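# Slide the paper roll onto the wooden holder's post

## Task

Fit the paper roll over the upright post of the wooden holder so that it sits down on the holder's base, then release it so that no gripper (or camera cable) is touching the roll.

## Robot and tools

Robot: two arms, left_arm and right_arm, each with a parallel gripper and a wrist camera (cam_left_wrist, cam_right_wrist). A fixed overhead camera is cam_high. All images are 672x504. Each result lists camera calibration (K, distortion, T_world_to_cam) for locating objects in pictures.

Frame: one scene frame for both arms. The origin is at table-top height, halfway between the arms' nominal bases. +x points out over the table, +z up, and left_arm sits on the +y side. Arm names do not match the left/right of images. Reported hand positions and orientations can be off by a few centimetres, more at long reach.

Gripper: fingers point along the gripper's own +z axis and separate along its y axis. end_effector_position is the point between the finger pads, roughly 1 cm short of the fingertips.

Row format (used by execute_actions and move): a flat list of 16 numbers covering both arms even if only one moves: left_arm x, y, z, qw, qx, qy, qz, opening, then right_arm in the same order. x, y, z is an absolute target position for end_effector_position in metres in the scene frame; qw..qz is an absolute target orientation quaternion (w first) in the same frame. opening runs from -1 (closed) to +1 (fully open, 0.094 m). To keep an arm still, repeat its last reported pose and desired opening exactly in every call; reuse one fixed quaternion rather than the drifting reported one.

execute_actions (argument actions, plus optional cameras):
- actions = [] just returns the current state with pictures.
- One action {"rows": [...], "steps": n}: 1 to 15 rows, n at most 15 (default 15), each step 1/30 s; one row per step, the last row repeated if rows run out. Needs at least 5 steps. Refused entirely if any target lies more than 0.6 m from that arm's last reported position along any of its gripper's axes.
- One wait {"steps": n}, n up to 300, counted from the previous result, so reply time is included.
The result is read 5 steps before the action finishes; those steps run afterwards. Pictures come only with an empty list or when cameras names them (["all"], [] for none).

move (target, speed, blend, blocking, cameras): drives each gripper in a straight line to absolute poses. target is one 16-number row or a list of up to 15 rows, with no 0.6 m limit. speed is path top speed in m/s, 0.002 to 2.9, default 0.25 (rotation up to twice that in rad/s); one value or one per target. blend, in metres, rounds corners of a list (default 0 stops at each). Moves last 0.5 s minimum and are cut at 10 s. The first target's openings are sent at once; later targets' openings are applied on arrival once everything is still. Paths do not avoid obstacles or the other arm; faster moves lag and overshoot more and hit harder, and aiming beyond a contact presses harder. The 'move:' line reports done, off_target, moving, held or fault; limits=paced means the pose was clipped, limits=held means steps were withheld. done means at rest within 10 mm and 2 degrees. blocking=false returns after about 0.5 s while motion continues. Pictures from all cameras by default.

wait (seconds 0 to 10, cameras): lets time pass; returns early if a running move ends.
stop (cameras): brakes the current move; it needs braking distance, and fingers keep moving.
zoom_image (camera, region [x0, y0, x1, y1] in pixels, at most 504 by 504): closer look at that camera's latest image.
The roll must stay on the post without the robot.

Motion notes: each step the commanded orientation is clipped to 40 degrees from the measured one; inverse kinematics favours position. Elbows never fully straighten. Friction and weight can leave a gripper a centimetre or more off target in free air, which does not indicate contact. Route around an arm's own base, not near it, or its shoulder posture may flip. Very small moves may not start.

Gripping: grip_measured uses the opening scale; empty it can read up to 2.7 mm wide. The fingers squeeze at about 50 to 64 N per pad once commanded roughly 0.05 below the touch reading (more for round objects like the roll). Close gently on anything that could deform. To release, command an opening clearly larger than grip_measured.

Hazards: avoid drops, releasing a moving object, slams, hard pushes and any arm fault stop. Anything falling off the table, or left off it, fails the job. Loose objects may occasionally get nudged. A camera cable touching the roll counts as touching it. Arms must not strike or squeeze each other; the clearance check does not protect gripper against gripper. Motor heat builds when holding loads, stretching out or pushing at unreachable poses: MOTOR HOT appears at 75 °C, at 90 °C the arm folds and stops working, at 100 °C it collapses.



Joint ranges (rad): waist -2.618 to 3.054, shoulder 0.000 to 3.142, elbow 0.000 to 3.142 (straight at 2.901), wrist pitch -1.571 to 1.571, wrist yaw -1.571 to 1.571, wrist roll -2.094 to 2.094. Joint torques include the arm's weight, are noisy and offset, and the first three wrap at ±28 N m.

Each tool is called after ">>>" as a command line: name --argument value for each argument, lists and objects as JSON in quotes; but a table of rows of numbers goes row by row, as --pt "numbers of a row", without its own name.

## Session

>>> execute_actions --actions '[]' --cameras '["all"]'

>>> zoom_image --camera "cam_high" --region '[100, 90, 580, 400]'

Scene clock: 0.00 s of 4400.00 s.
left_arm: end_effector_position=(+0.2734, +0.2698, +0.1704) grip_measured=+1.000 end_effector_quat_wxyz=(+0.613, -0.019, +0.788, +0.051) | right_arm: end_effector_position=(+0.3790, -0.1786, +0.0822) grip_measured=+1.000 end_effector_quat_wxyz=(+0.474, -0.118, +0.868, +0.090)
Joint positions: left_arm=[-0.266 0.121 0.209 -0.349 -0.344 -0.031 0.094] | right_arm=[0.363 1.627 0.664 0.398 0.046 0.081 0.094]
Joint velocities: within noise
Joint torques (N m): no reading
Motor temperatures (°C): left_arm=[23 24 21 24 22 21 23] | right_arm=[23 23 22 22 22 23 24]
Heat: left arm: 24 °C; right arm: 24 °C.
Hand target: left_arm +0.2725, +0.2703, +0.1734; +0.616, -0.020, +0.786, +0.051 | right_arm +0.3823, -0.1774, +0.0908; +0.483, -0.117, +0.863, +0.092
camera_calibration:
cam_left_wrist: T_world_to_cam=[[0.101817, -0.992512, 0.0674804, 0.224411], [-0.662345, -0.118246, -0.739809, 0.363948], [0.742248, 0.0306295, -0.669425, 0.00653824], [0, 0, 0, 1]] pos_world=[0.213357, 0.265566, 0.258486]
cam_right_wrist: T_world_to_cam=[[0.371663, -0.927238, 0.0457862, -0.31111], [-0.803107, -0.345865, -0.485178, 0.306245], [0.465711, 0.143551, -0.873216, 0.0248398], [0, 0, 0, 1]] pos_world=[0.350007, -0.186119, 0.184518]

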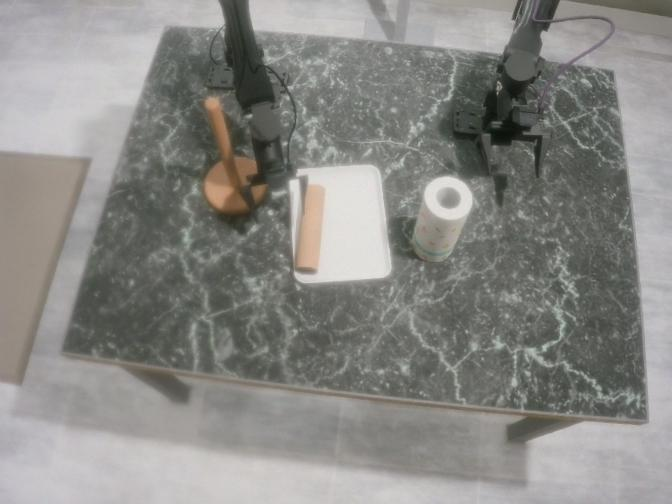

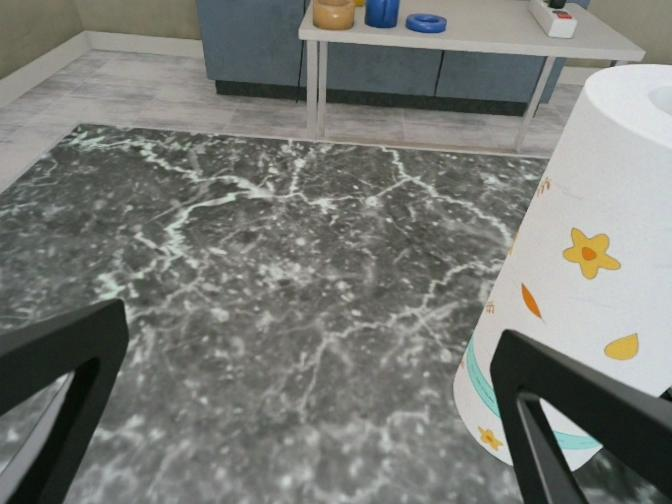

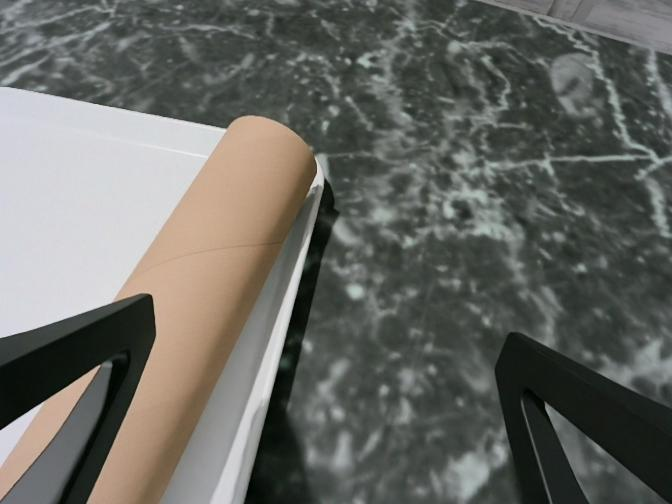

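Scaled by 1.050 from the camera's 672x504 image, which has a finer 960x720 frame.

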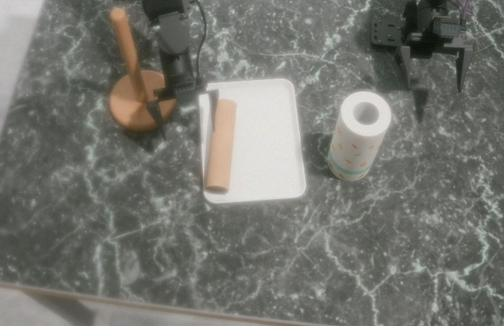

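>>> zoom_image --camera "cam_high" --region '[180, 85, 300, 225]'

>>> zoom_image --camera "cam_high" --region '[395, 165, 495, 275]'

>>> move --target '[0.2725, 0.2703, 0.36, 0.616, -0.020, 0.786, 0.051, 1, 0.3072, 0.0664, 0.173, 0.6418, -0.2969, 0.6418, 0.2969, 1]' --speed 0.45 --cameras '["cam_high", "cam_right_wrist"]'

>>> zoom_image --camera "cam_right_wrist" --region '[170, 0, 500, 504]'

Scaled by 3.600 from the camera's 672x504 image, which has a finer 960x720 frame.

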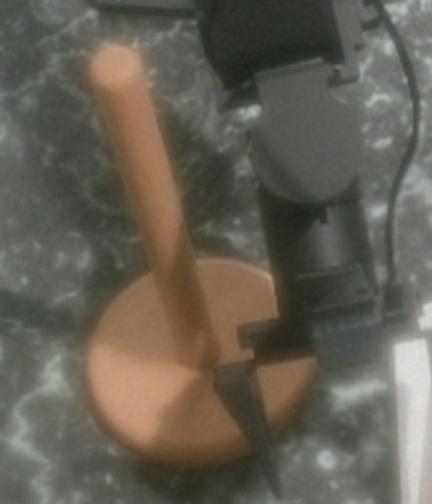

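Scaled by 4.582 from the camera's 672x504 image, which has a finer 960x720 frame.

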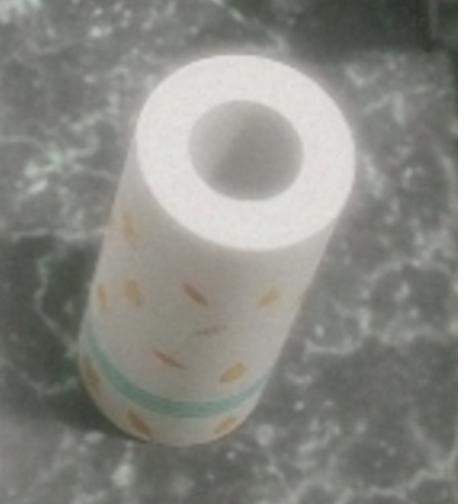

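Scene clock: 12.77 s of 4400.00 s.
left_arm: end_effector_position=(+0.2746, +0.2695, +0.3531) grip_measured=+1.000 end_effector_quat_wxyz=(+0.614, -0.019, +0.788, +0.051) | right_arm: end_effector_position=(+0.3043, +0.0587, +0.1665) grip_measured=+1.000 end_effector_quat_wxyz=(+0.633, -0.296, +0.654, +0.289)
Joint positions: left_arm=[-0.266 0.569 0.982 -0.673 -0.344 -0.031 0.094] | right_arm=[0.858 1.891 0.768 1.093 0.019 0.004 0.094]
Joint velocities: within noise
Joint torques (N m): left_arm=[-0.02 1.88 8.66 2.01 -0.08 -0.02] | right_arm=[0.08 -7.73 8.62 2.11 -0.17 -0.01]
Motor temperatures (°C): left_arm=[23 24 22 28 22 21 23] | right_arm=[23 24 23 25 22 23 24]
Heat: left arm: 28 °C; right arm: 25 °C.
Hand target: left_arm +0.2725, +0.2703, +0.3599; +0.616, -0.020, +0.786, +0.051 | right_arm +0.3069, +0.0659, +0.1730; +0.642, -0.297, +0.642, +0.297
Off the commanded pose: left_arm 0.007 m, 0 deg | right_arm 0.010 m, 2 deg.
Kept back: nothing.
move: done
camera_calibration:
cam_right_wrist: T_world_to_cam=[[0.766393, -0.631554, 0.117389, -0.216469], [-0.24381, -0.455052, -0.856437, 0.267297], [0.594305, 0.627747, -0.502728, -0.030095], [0, 0, 0, 1]] pos_world=[0.248956, 0.00381432, 0.239205]
Images, in order (width x height): cam_high 672x504, cam_right_wrist 672x504.

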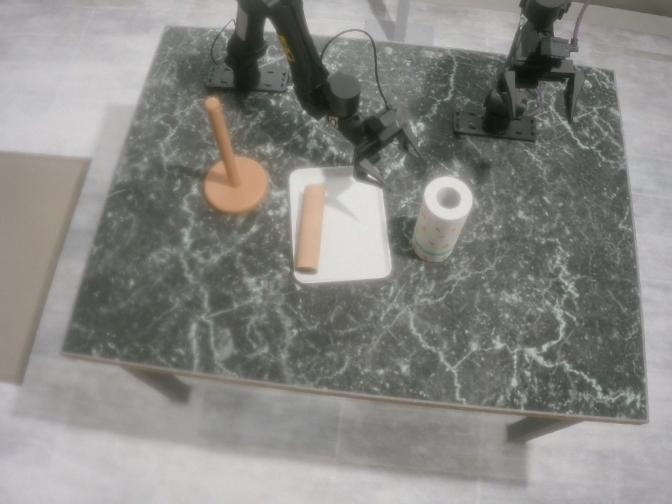

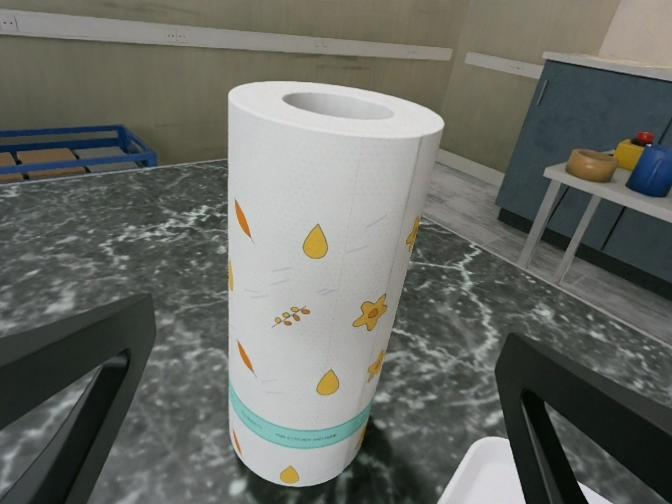

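Scaled by 1.000.

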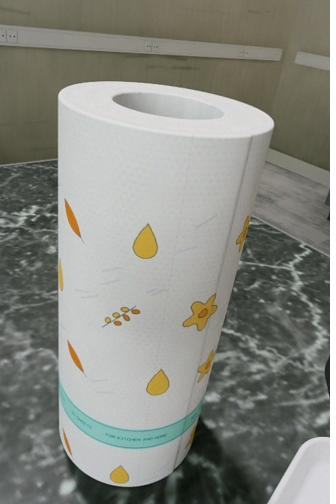

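>>> move --target '[0.2725, 0.2703, 0.36, 0.616, -0.020, 0.786, 0.051, 1, 0.369, 0.1454, 0.180, 0.6418, -0.2969, 0.6418, 0.2969, 1]' --speed 0.2 --cameras '["cam_right_wrist"]'

Scene clock: 15.67 s of 4400.00 s.
left_arm: end_effector_position=(+0.2745, +0.2695, +0.3527) grip_measured=+1.000 end_effector_quat_wxyz=(+0.613, -0.019, +0.788, +0.051) | right_arm: end_effector_position=(+0.3688, +0.1354, +0.1846) grip_measured=+1.000 end_effector_quat_wxyz=(+0.645, -0.291, +0.643, +0.294)
Joint positions: left_arm=[-0.266 0.569 0.982 -0.675 -0.344 -0.031 0.094] | right_arm=[0.858 2.152 1.246 0.91 0.019 0.004 0.094]
Joint velocities: left_arm=[-0.027 -0.002 -0.002 -0.154 -0.007 0.007 0] | right_arm=[within noise]
Joint torques (N m): left_arm=[-0.06 1.89 8.66 2.02 -0.07 -0.01] | right_arm=[0.73 -10.59 9.84 1.78 -0.08 -0.02]
Motor temperatures (°C): left_arm=[23 24 22 28 22 21 23] | right_arm=[23 25 23 25 22 23 24]
Heat: left arm: 28 °C; right arm: 25 °C.
Hand target: left_arm +0.2724, +0.2703, +0.3599; +0.616, -0.020, +0.786, +0.051 | right_arm +0.3686, +0.1448, +0.1801; +0.642, -0.297, +0.642, +0.297
Off the commanded pose: left_arm 0.008 m, 0 deg | right_arm 0.011 m, 1 deg.
Kept back: nothing.
move: off_target (right_arm)
camera_calibration:
cam_right_wrist: T_world_to_cam=[[0.763688, -0.634637, 0.118388, -0.218391], [-0.223792, -0.432254, -0.873541, 0.32603], [0.605555, 0.640619, -0.472134, -0.119074], [0, 0, 0, 1]] pos_world=[0.311852, 0.0786098, 0.254437]
Images, in order (width x height): cam_right_wrist 672x504.

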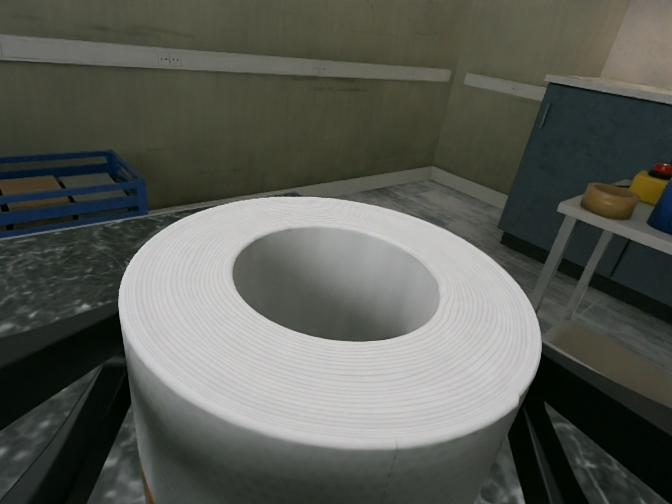

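>>> move --pt "0.2725 0.2703 0.36 0.616 -0.020 0.786 0.051 1 0.369 0.1454 0.180 0.6418 -0.2969 0.6418 0.2969 0.58" --pt "0.2725 0.2703 0.36 0.616 -0.020 0.786 0.051 1 0.362 0.11 0.31 0.6533 -0.2706 0.6533 0.2706 0.58" --pt "0.2725 0.2703 0.36 0.616 -0.020 0.786 0.051 1 0.32 -0.10 0.51 0.6903 -0.1530 0.6903 0.1530 0.58" --pt "0.2725 0.2703 0.36 0.616 -0.020 0.786 0.051 1 0.280 -0.285 0.52 0.7044 -0.0616 0.7044 0.0616 0.58" --speed '[0.2, 0.25, 0.4, 0.3]' --blend '[0, 0.03, 0.04, 0]' --cameras '["cam_high"]'

>>> zoom_image --camera "cam_high" --region '[120, 0, 280, 220]'

Scene clock: 22.17 s of 4400.00 s.
left_arm: end_effector_position=(+0.2745, +0.2695, +0.3527) grip_measured=+1.000 end_effector_quat_wxyz=(+0.613, -0.019, +0.788, +0.051) | right_arm: end_effector_position=(+0.2790, -0.2854, +0.5201) grip_measured=+0.637 end_effector_quat_wxyz=(+0.703, -0.059, +0.707, +0.058)
Joint positions: left_arm=[-0.266 0.569 0.982 -0.675 -0.344 -0.031 0.094] | right_arm=[0.105 1.02 1.563 -0.548 -0.048 -0.001 0.077]
Joint velocities: within noise
Joint torques (N m): left_arm=[0.05 1.85 8.66 2.02 -0.08 -0.02] | right_arm=[-0.64 -1.14 5.19 1.98 -0.17 0.05]
Motor temperatures (°C): left_arm=[23 24 22 28 22 21 23] | right_arm=[23 25 24 26 22 23 24]
Heat: left arm: 28 °C; right arm: 26 °C.
Hand target: left_arm +0.2724, +0.2703, +0.3599; +0.616, -0.020, +0.786, +0.051 | right_arm +0.2800, -0.2850, +0.5200; +0.704, -0.062, +0.705, +0.061
Off the commanded pose: left_arm 0.008 m, 0 deg | right_arm 0.001 m, 1 deg.
Kept back: nothing.
move: done
Images, in order (width x height): cam_high 672x504.

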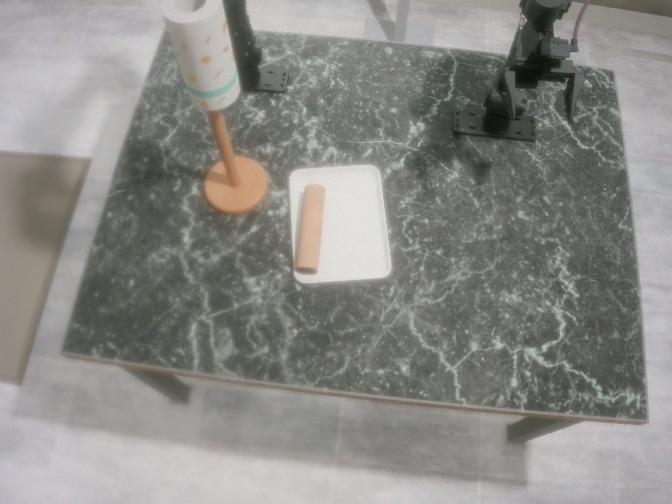

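Scaled by 2.291 from the camera's 672x504 image, which has a finer 960x720 frame.

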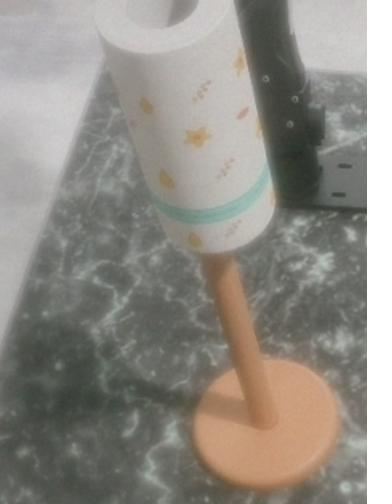

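>>> zoom_image --camera "cam_high" --region '[150, 0, 260, 125]'

>>> zoom_image --camera "cam_high" --region '[170, 80, 290, 215]'

Scaled by 4.032 from the camera's 672x504 image, which has a finer 960x720 frame.

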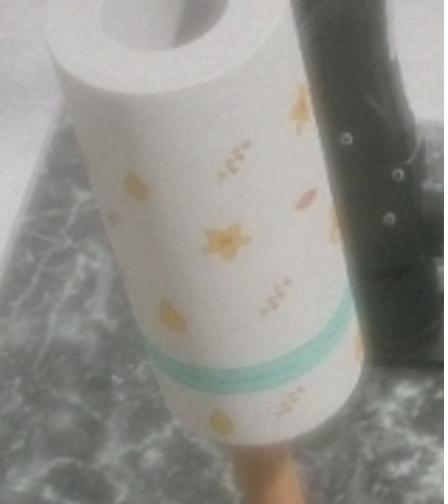

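Scaled by 3.733 from the camera's 672x504 image, which has a finer 960x720 frame.

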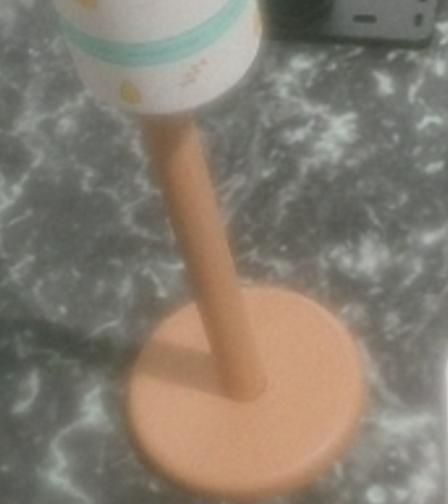

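>>> move --target '[0.2725, 0.2703, 0.36, 0.616, -0.020, 0.786, 0.051, 1, 0.2663, -0.3028, 0.495, 0.7044, -0.0616, 0.7044, 0.0616, 0.58]' --speed 0.12 --cameras '["cam_high"]'

>>> zoom_image --camera "cam_high" --region '[150, 0, 260, 125]'

Scene clock: 27.70 s of 4400.00 s.
left_arm: end_effector_position=(+0.2745, +0.2695, +0.3527) grip_measured=+1.000 end_effector_quat_wxyz=(+0.613, -0.019, +0.788, +0.051) | right_arm: end_effector_position=(+0.2696, -0.3033, +0.4861) grip_measured=+0.637 end_effector_quat_wxyz=(+0.689, -0.057, +0.720, +0.060)
Joint positions: left_arm=[-0.266 0.569 0.982 -0.675 -0.344 -0.031 0.094] | right_arm=[-0.033 0.927 1.41 -0.527 -0.185 -0.001 0.077]
Joint velocities: within noise
Joint torques (N m): left_arm=[0.02 1.89 8.7 2.01 -0.07 -0.03] | right_arm=[-0.64 -1.85 5.22 2.29 -0.17 0.02]
Motor temperatures (°C): left_arm=[23 24 22 29 22 21 23] | right_arm=[23 24 24 26 22 23 25]
Heat: left arm: 29 °C; right arm: 26 °C.
Hand target: left_arm +0.2724, +0.2703, +0.3599; +0.616, -0.020, +0.786, +0.051 | right_arm +0.2661, -0.3027, +0.4948; +0.704, -0.062, +0.705, +0.061
Off the commanded pose: left_arm 0.008 m, 0 deg | right_arm 0.010 m, 3 deg.
Kept back: nothing.
move: off_target (right_arm)
Images, in order (width x height): cam_high 672x504.

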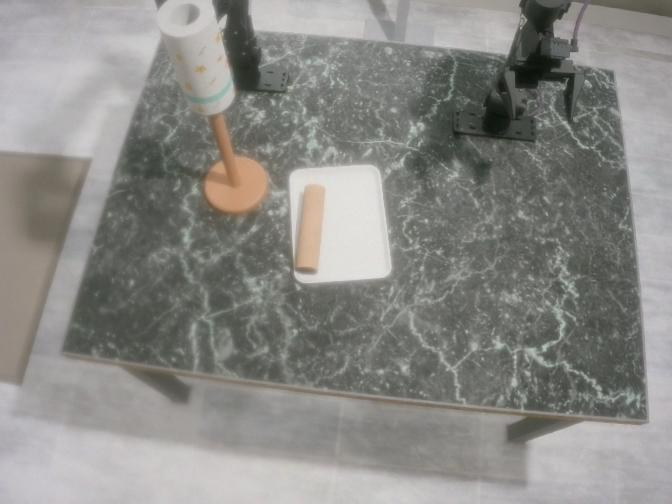

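Scaled by 4.032 from the camera's 672x504 image, which has a finer 960x720 frame.

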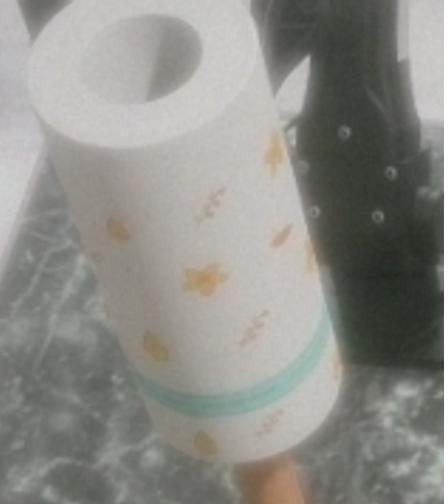

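>>> move --target '[0.2725, 0.2703, 0.36, 0.616, -0.020, 0.786, 0.051, 1, 0.2560, -0.3042, 0.492, 0.7206, -0.0630, 0.6882, 0.0602, 0.58]' --speed 0.12 --cameras '["cam_high"]'

>>> zoom_image --camera "cam_high" --region '[150, 0, 260, 125]'

Scene clock: 31.07 s of 4400.00 s.
left_arm: end_effector_position=(+0.2745, +0.2695, +0.3527) grip_measured=+1.000 end_effector_quat_wxyz=(+0.613, -0.019, +0.788, +0.051) | right_arm: end_effector_position=(+0.2593, -0.3042, +0.4830) grip_measured=+0.637 end_effector_quat_wxyz=(+0.705, -0.060, +0.704, +0.059)
Joint positions: left_arm=[-0.266 0.569 0.982 -0.675 -0.344 -0.031 0.094] | right_arm=[-0.048 0.862 1.327 -0.463 -0.203 -0.001 0.077]
Joint velocities: within noise
Joint torques (N m): left_arm=[0.08 1.91 8.59 2.01 -0.07 -0.02] | right_arm=[-0.65 -1.32 5.33 2.26 -0.16 0.03]
Motor temperatures (°C): left_arm=[23 24 22 29 22 21 23] | right_arm=[23 24 23 27 22 23 25]
Heat: left arm: 29 °C; right arm: 27 °C.
Hand target: left_arm +0.2724, +0.2703, +0.3599; +0.616, -0.020, +0.786, +0.051 | right_arm +0.2557, -0.3041, +0.4918; +0.720, -0.063, +0.688, +0.060
Off the commanded pose: left_arm 0.008 m, 0 deg | right_arm 0.010 m, 3 deg.
Kept back: nothing.
move: off_target (right_arm)
Images, in order (width x height): cam_high 672x504.

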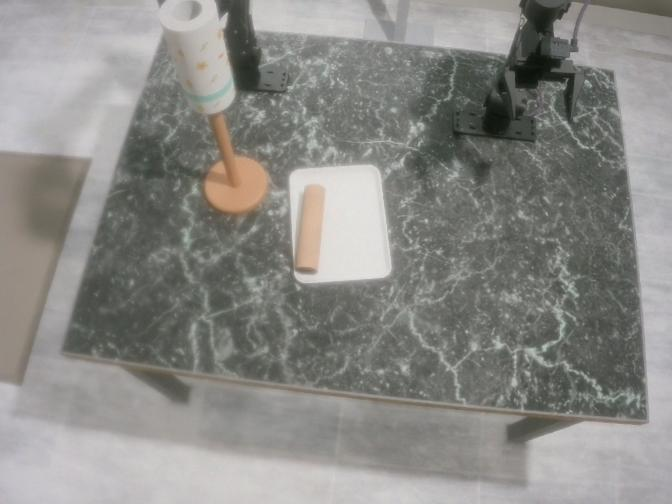

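Scaled by 4.032 from the camera's 672x504 image, which has a finer 960x720 frame.

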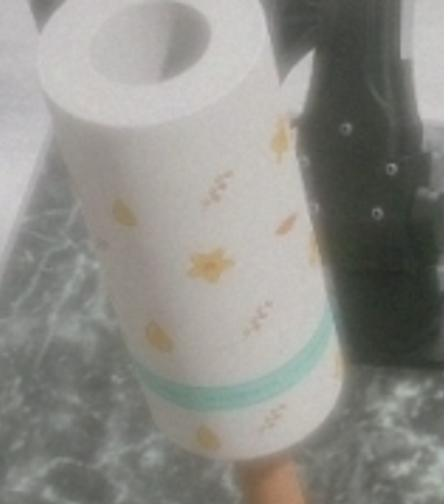

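>>> move --target '[0.2725, 0.2703, 0.36, 0.616, -0.020, 0.786, 0.051, 1, 0.2560, -0.3048, 0.420, 0.7206, -0.0630, 0.6882, 0.0602, 0.58]' --speed 0.13 --cameras '["cam_high"]'

>>> zoom_image --camera "cam_high" --region '[150, 0, 270, 155]'

Scene clock: 32.70 s of 4400.00 s.
left_arm: end_effector_position=(+0.2745, +0.2695, +0.3527) grip_measured=+1.000 end_effector_quat_wxyz=(+0.613, -0.019, +0.788, +0.051) | right_arm: end_effector_position=(+0.2606, -0.3044, +0.4095) grip_measured=+0.637 end_effector_quat_wxyz=(+0.703, -0.061, +0.706, +0.060)
Joint positions: left_arm=[-0.266 0.569 0.982 -0.675 -0.344 -0.031 0.094] | right_arm=[-0.053 0.709 0.965 -0.259 -0.21 -0.001 0.077]
Joint velocities: within noise
Joint torques (N m): left_arm=[0.02 1.91 8.66 2.03 -0.08 -0.02] | right_arm=[-0.73 -1.62 6.15 2.25 -0.15 0.05]
Motor temperatures (°C): left_arm=[23 24 22 29 22 21 23] | right_arm=[23 24 23 27 22 23 25]
Heat: left arm: 29 °C; right arm: 27 °C.
Hand target: left_arm +0.2724, +0.2703, +0.3599; +0.616, -0.020, +0.786, +0.051 | right_arm +0.2557, -0.3047, +0.4199; +0.720, -0.063, +0.688, +0.060
Off the commanded pose: left_arm 0.008 m, 0 deg | right_arm 0.011 m, 3 deg.
Kept back: nothing.
move: off_target (right_arm)
Images, in order (width x height): cam_high 672x504.

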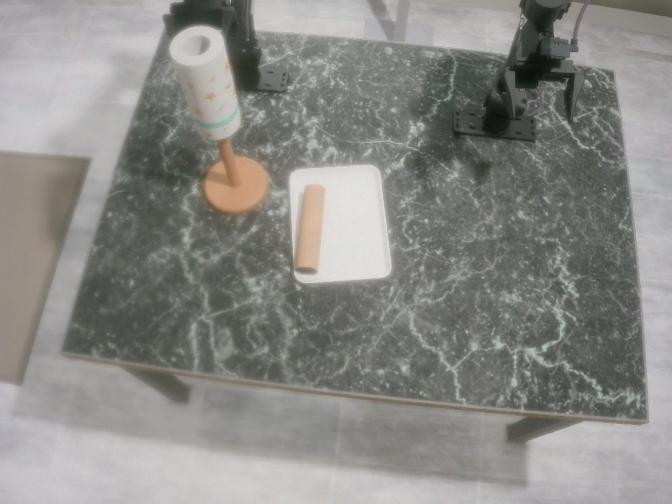

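Scaled by 3.252 from the camera's 672x504 image, which has a finer 960x720 frame.

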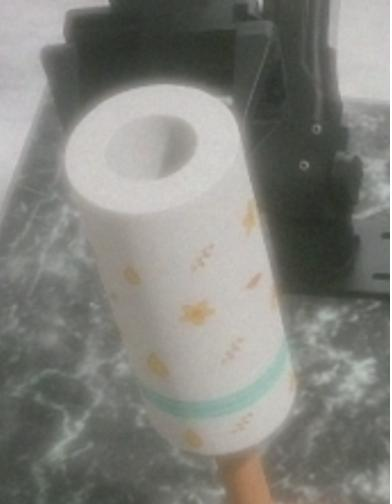

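>>> move --pt "0.2725 0.2703 0.36 0.616 -0.020 0.786 0.051 1 0.2575 -0.3048 0.245 0.7171 -0.0627 0.6917 0.0605 0.58" --pt "0.2725 0.2703 0.36 0.616 -0.020 0.786 0.051 1 0.2580 -0.3048 0.195 0.7171 -0.0627 0.6917 0.0605 0.58" --speed '[0.16, 0.06]' --blend '[0.005, 0]' --cameras '["cam_high"]'

>>> zoom_image --camera "cam_high" --region '[160, 70, 290, 225]'

Scene clock: 35.80 s of 4400.00 s.
left_arm: end_effector_position=(+0.2745, +0.2695, +0.3527) grip_measured=+1.000 end_effector_quat_wxyz=(+0.613, -0.019, +0.788, +0.051) | right_arm: end_effector_position=(+0.2590, -0.3042, +0.1964) grip_measured=+0.637 end_effector_quat_wxyz=(+0.713, -0.062, +0.696, +0.060)
Joint positions: left_arm=[-0.266 0.569 0.982 -0.675 -0.344 -0.031 0.094] | right_arm=[-0.053 0.572 0.046 0.551 -0.212 0 0.077]
Joint velocities: within noise
Joint torques (N m): left_arm=[-0.03 1.87 8.68 2.02 -0.08 -0.02] | right_arm=[-0.69 0.77 6.15 2.1 -0.13 0.04]
Motor temperatures (°C): left_arm=[23 24 22 29 22 21 23] | right_arm=[23 24 23 28 22 23 25]
Heat: left arm: 29 °C; right arm: 28 °C.
Hand target: left_arm +0.2725, +0.2703, +0.3599; +0.616, -0.020, +0.786, +0.051 | right_arm +0.2580, -0.3048, +0.1950; +0.717, -0.063, +0.692, +0.060
Off the commanded pose: left_arm 0.008 m, 0 deg | right_arm 0.002 m, 1 deg.
Kept back: nothing.
move: done
Images, in order (width x height): cam_high 672x504.

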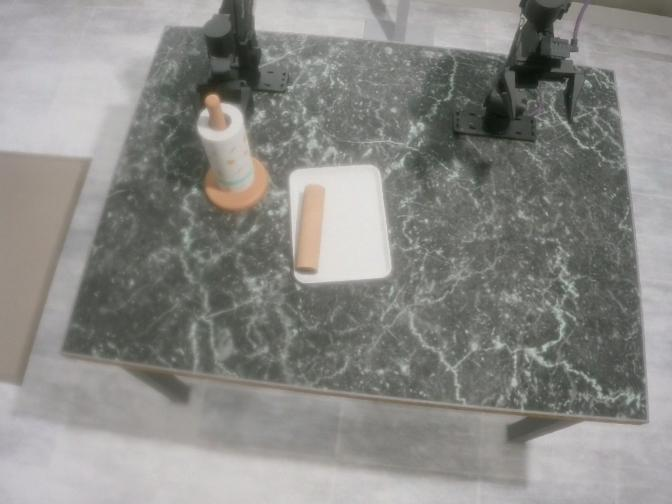

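Scaled by 3.252 from the camera's 672x504 image, which has a finer 960x720 frame.

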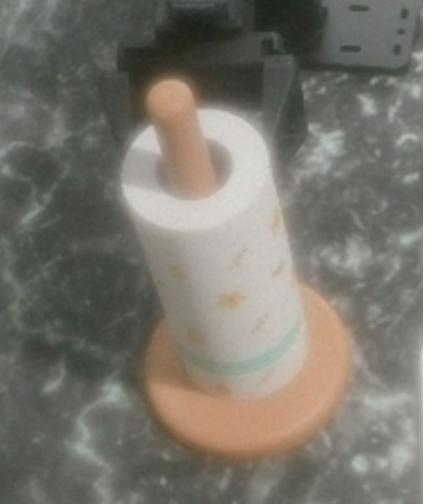

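>>> move --target '[0.2725, 0.2703, 0.36, 0.616, -0.020, 0.786, 0.051, 1, 0.2665, -0.3025, 0.172, 0.6974, -0.0610, 0.7114, 0.0622, 0.58]' --speed 0.07 --cameras '["cam_high"]'

>>> zoom_image --camera "cam_high" --region '[160, 70, 290, 225]'

Scene clock: 37.70 s of 4400.00 s.
left_arm: end_effector_position=(+0.2745, +0.2695, +0.3527) grip_measured=+1.000 end_effector_quat_wxyz=(+0.613, -0.019, +0.788, +0.051) | right_arm: end_effector_position=(+0.2677, -0.3033, +0.1941) grip_measured=+0.637 end_effector_quat_wxyz=(+0.719, -0.063, +0.690, +0.062)
Joint positions: left_arm=[-0.266 0.569 0.982 -0.675 -0.344 -0.031 0.094] | right_arm=[-0.048 0.719 0.033 0.728 -0.212 0.004 0.077]
Joint velocities: left_arm=[within noise] | right_arm=[-0.007 0.051 -0.032 0.095 0.051 -0.022 -0.001]
Joint torques (N m): left_arm=[0.03 1.89 8.68 2.03 -0.08 -0.05] | right_arm=[0.57 1.06 4.98 1.43 0.11 -0.01]
Motor temperatures (°C): left_arm=[23 24 22 29 22 21 23] | right_arm=[23 24 24 28 22 23 25]
Heat: left arm: 29 °C; right arm: 28 °C.
Hand target: left_arm +0.2725, +0.2703, +0.3599; +0.616, -0.020, +0.786, +0.051 | right_arm +0.2658, -0.3025, +0.1723; +0.697, -0.061, +0.711, +0.062
Off the commanded pose: left_arm 0.008 m, 0 deg | right_arm 0.022 m, 4 deg.
Kept back: nothing.
move: off_target (right_arm)
Images, in order (width x height): cam_high 672x504.

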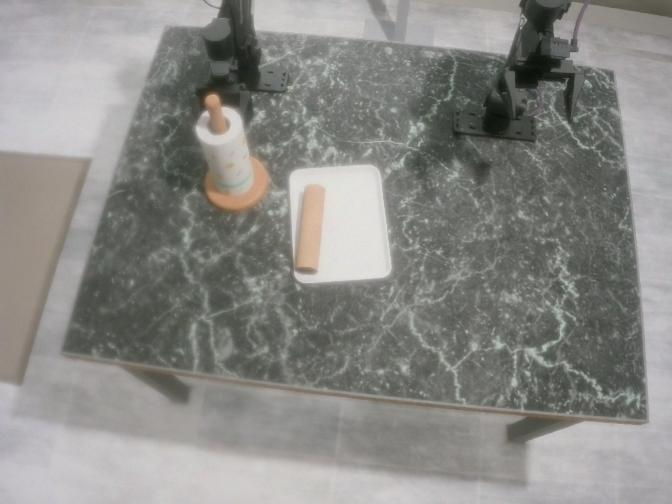

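Scaled by 3.252 from the camera's 672x504 image, which has a finer 960x720 frame.

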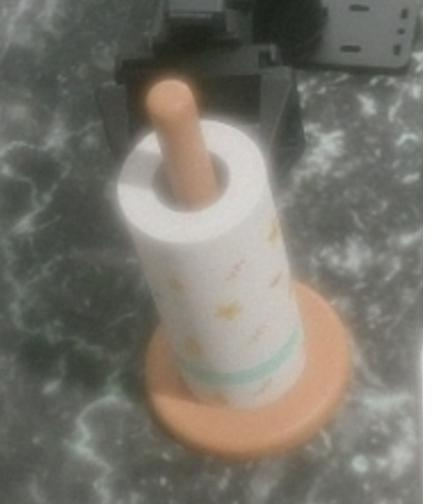

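>>> move --pt "0.2725 0.2703 0.36 0.616 -0.020 0.786 0.051 1 0.2677 -0.3033 0.1941 0.719 -0.063 0.690 0.062 1" --pt "0.2725 0.2703 0.36 0.616 -0.020 0.786 0.051 1 0.2677 -0.3038 0.25 0.719 -0.063 0.690 0.062 1" --pt "0.2725 0.2703 0.36 0.616 -0.020 0.786 0.051 1 0.2670 -0.3038 0.37 0.719 -0.063 0.690 0.062 1" --speed '[0.1, 0.15, 0.3]' --blend '[0, 0.01, 0]' --cameras '["cam_high"]'

>>> zoom_image --camera "cam_high" --region '[160, 50, 290, 225]'

Scene clock: 41.30 s of 4400.00 s.
left_arm: end_effector_position=(+0.2745, +0.2695, +0.3526) grip_measured=+1.000 end_effector_quat_wxyz=(+0.613, -0.019, +0.788, +0.051) | right_arm: end_effector_position=(+0.2696, -0.3034, +0.3580) grip_measured=+0.998 end_effector_quat_wxyz=(+0.712, -0.062, +0.697, +0.063)
Joint positions: left_arm=[-0.266 0.569 0.982 -0.675 -0.344 -0.031 0.094] | right_arm=[-0.048 0.649 0.709 -0.038 -0.212 0.004 0.094]
Joint velocities: within noise
Joint torques (N m): left_arm=[0.02 1.94 8.72 2.03 -0.08 -0.01] | right_arm=[-0.39 -0.01 10.21 1.74 -0.06 0.04]
Motor temperatures (°C): left_arm=[23 24 22 29 22 21 23] | right_arm=[23 24 24 28 22 23 25]
Heat: left arm: 29 °C; right arm: 28 °C.
Hand target: left_arm +0.2724, +0.2703, +0.3599; +0.616, -0.020, +0.786, +0.051 | right_arm +0.2668, -0.3038, +0.3699; +0.719, -0.063, +0.690, +0.062
Off the commanded pose: left_arm 0.008 m, 0 deg | right_arm 0.012 m, 1 deg.
Kept back: nothing.
move: off_target (right_arm)
Images, in order (width x height): cam_high 672x504.

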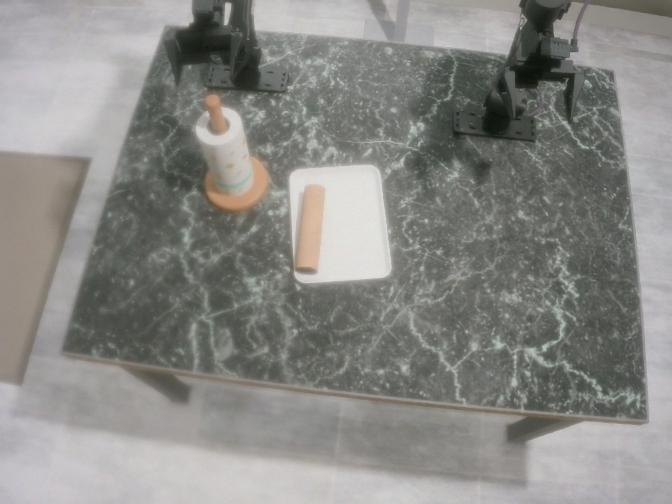

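Scaled by 2.880 from the camera's 672x504 image, which has a finer 960x720 frame.

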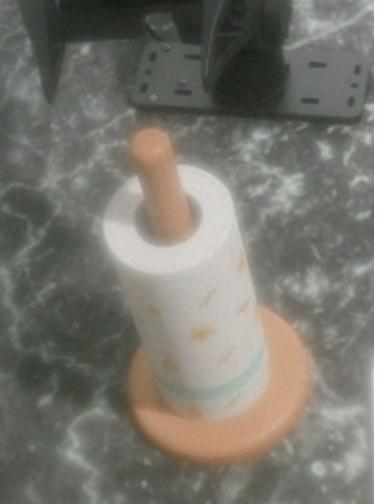

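>>> finished_scene --scene 2

The scene is finished: the task was done.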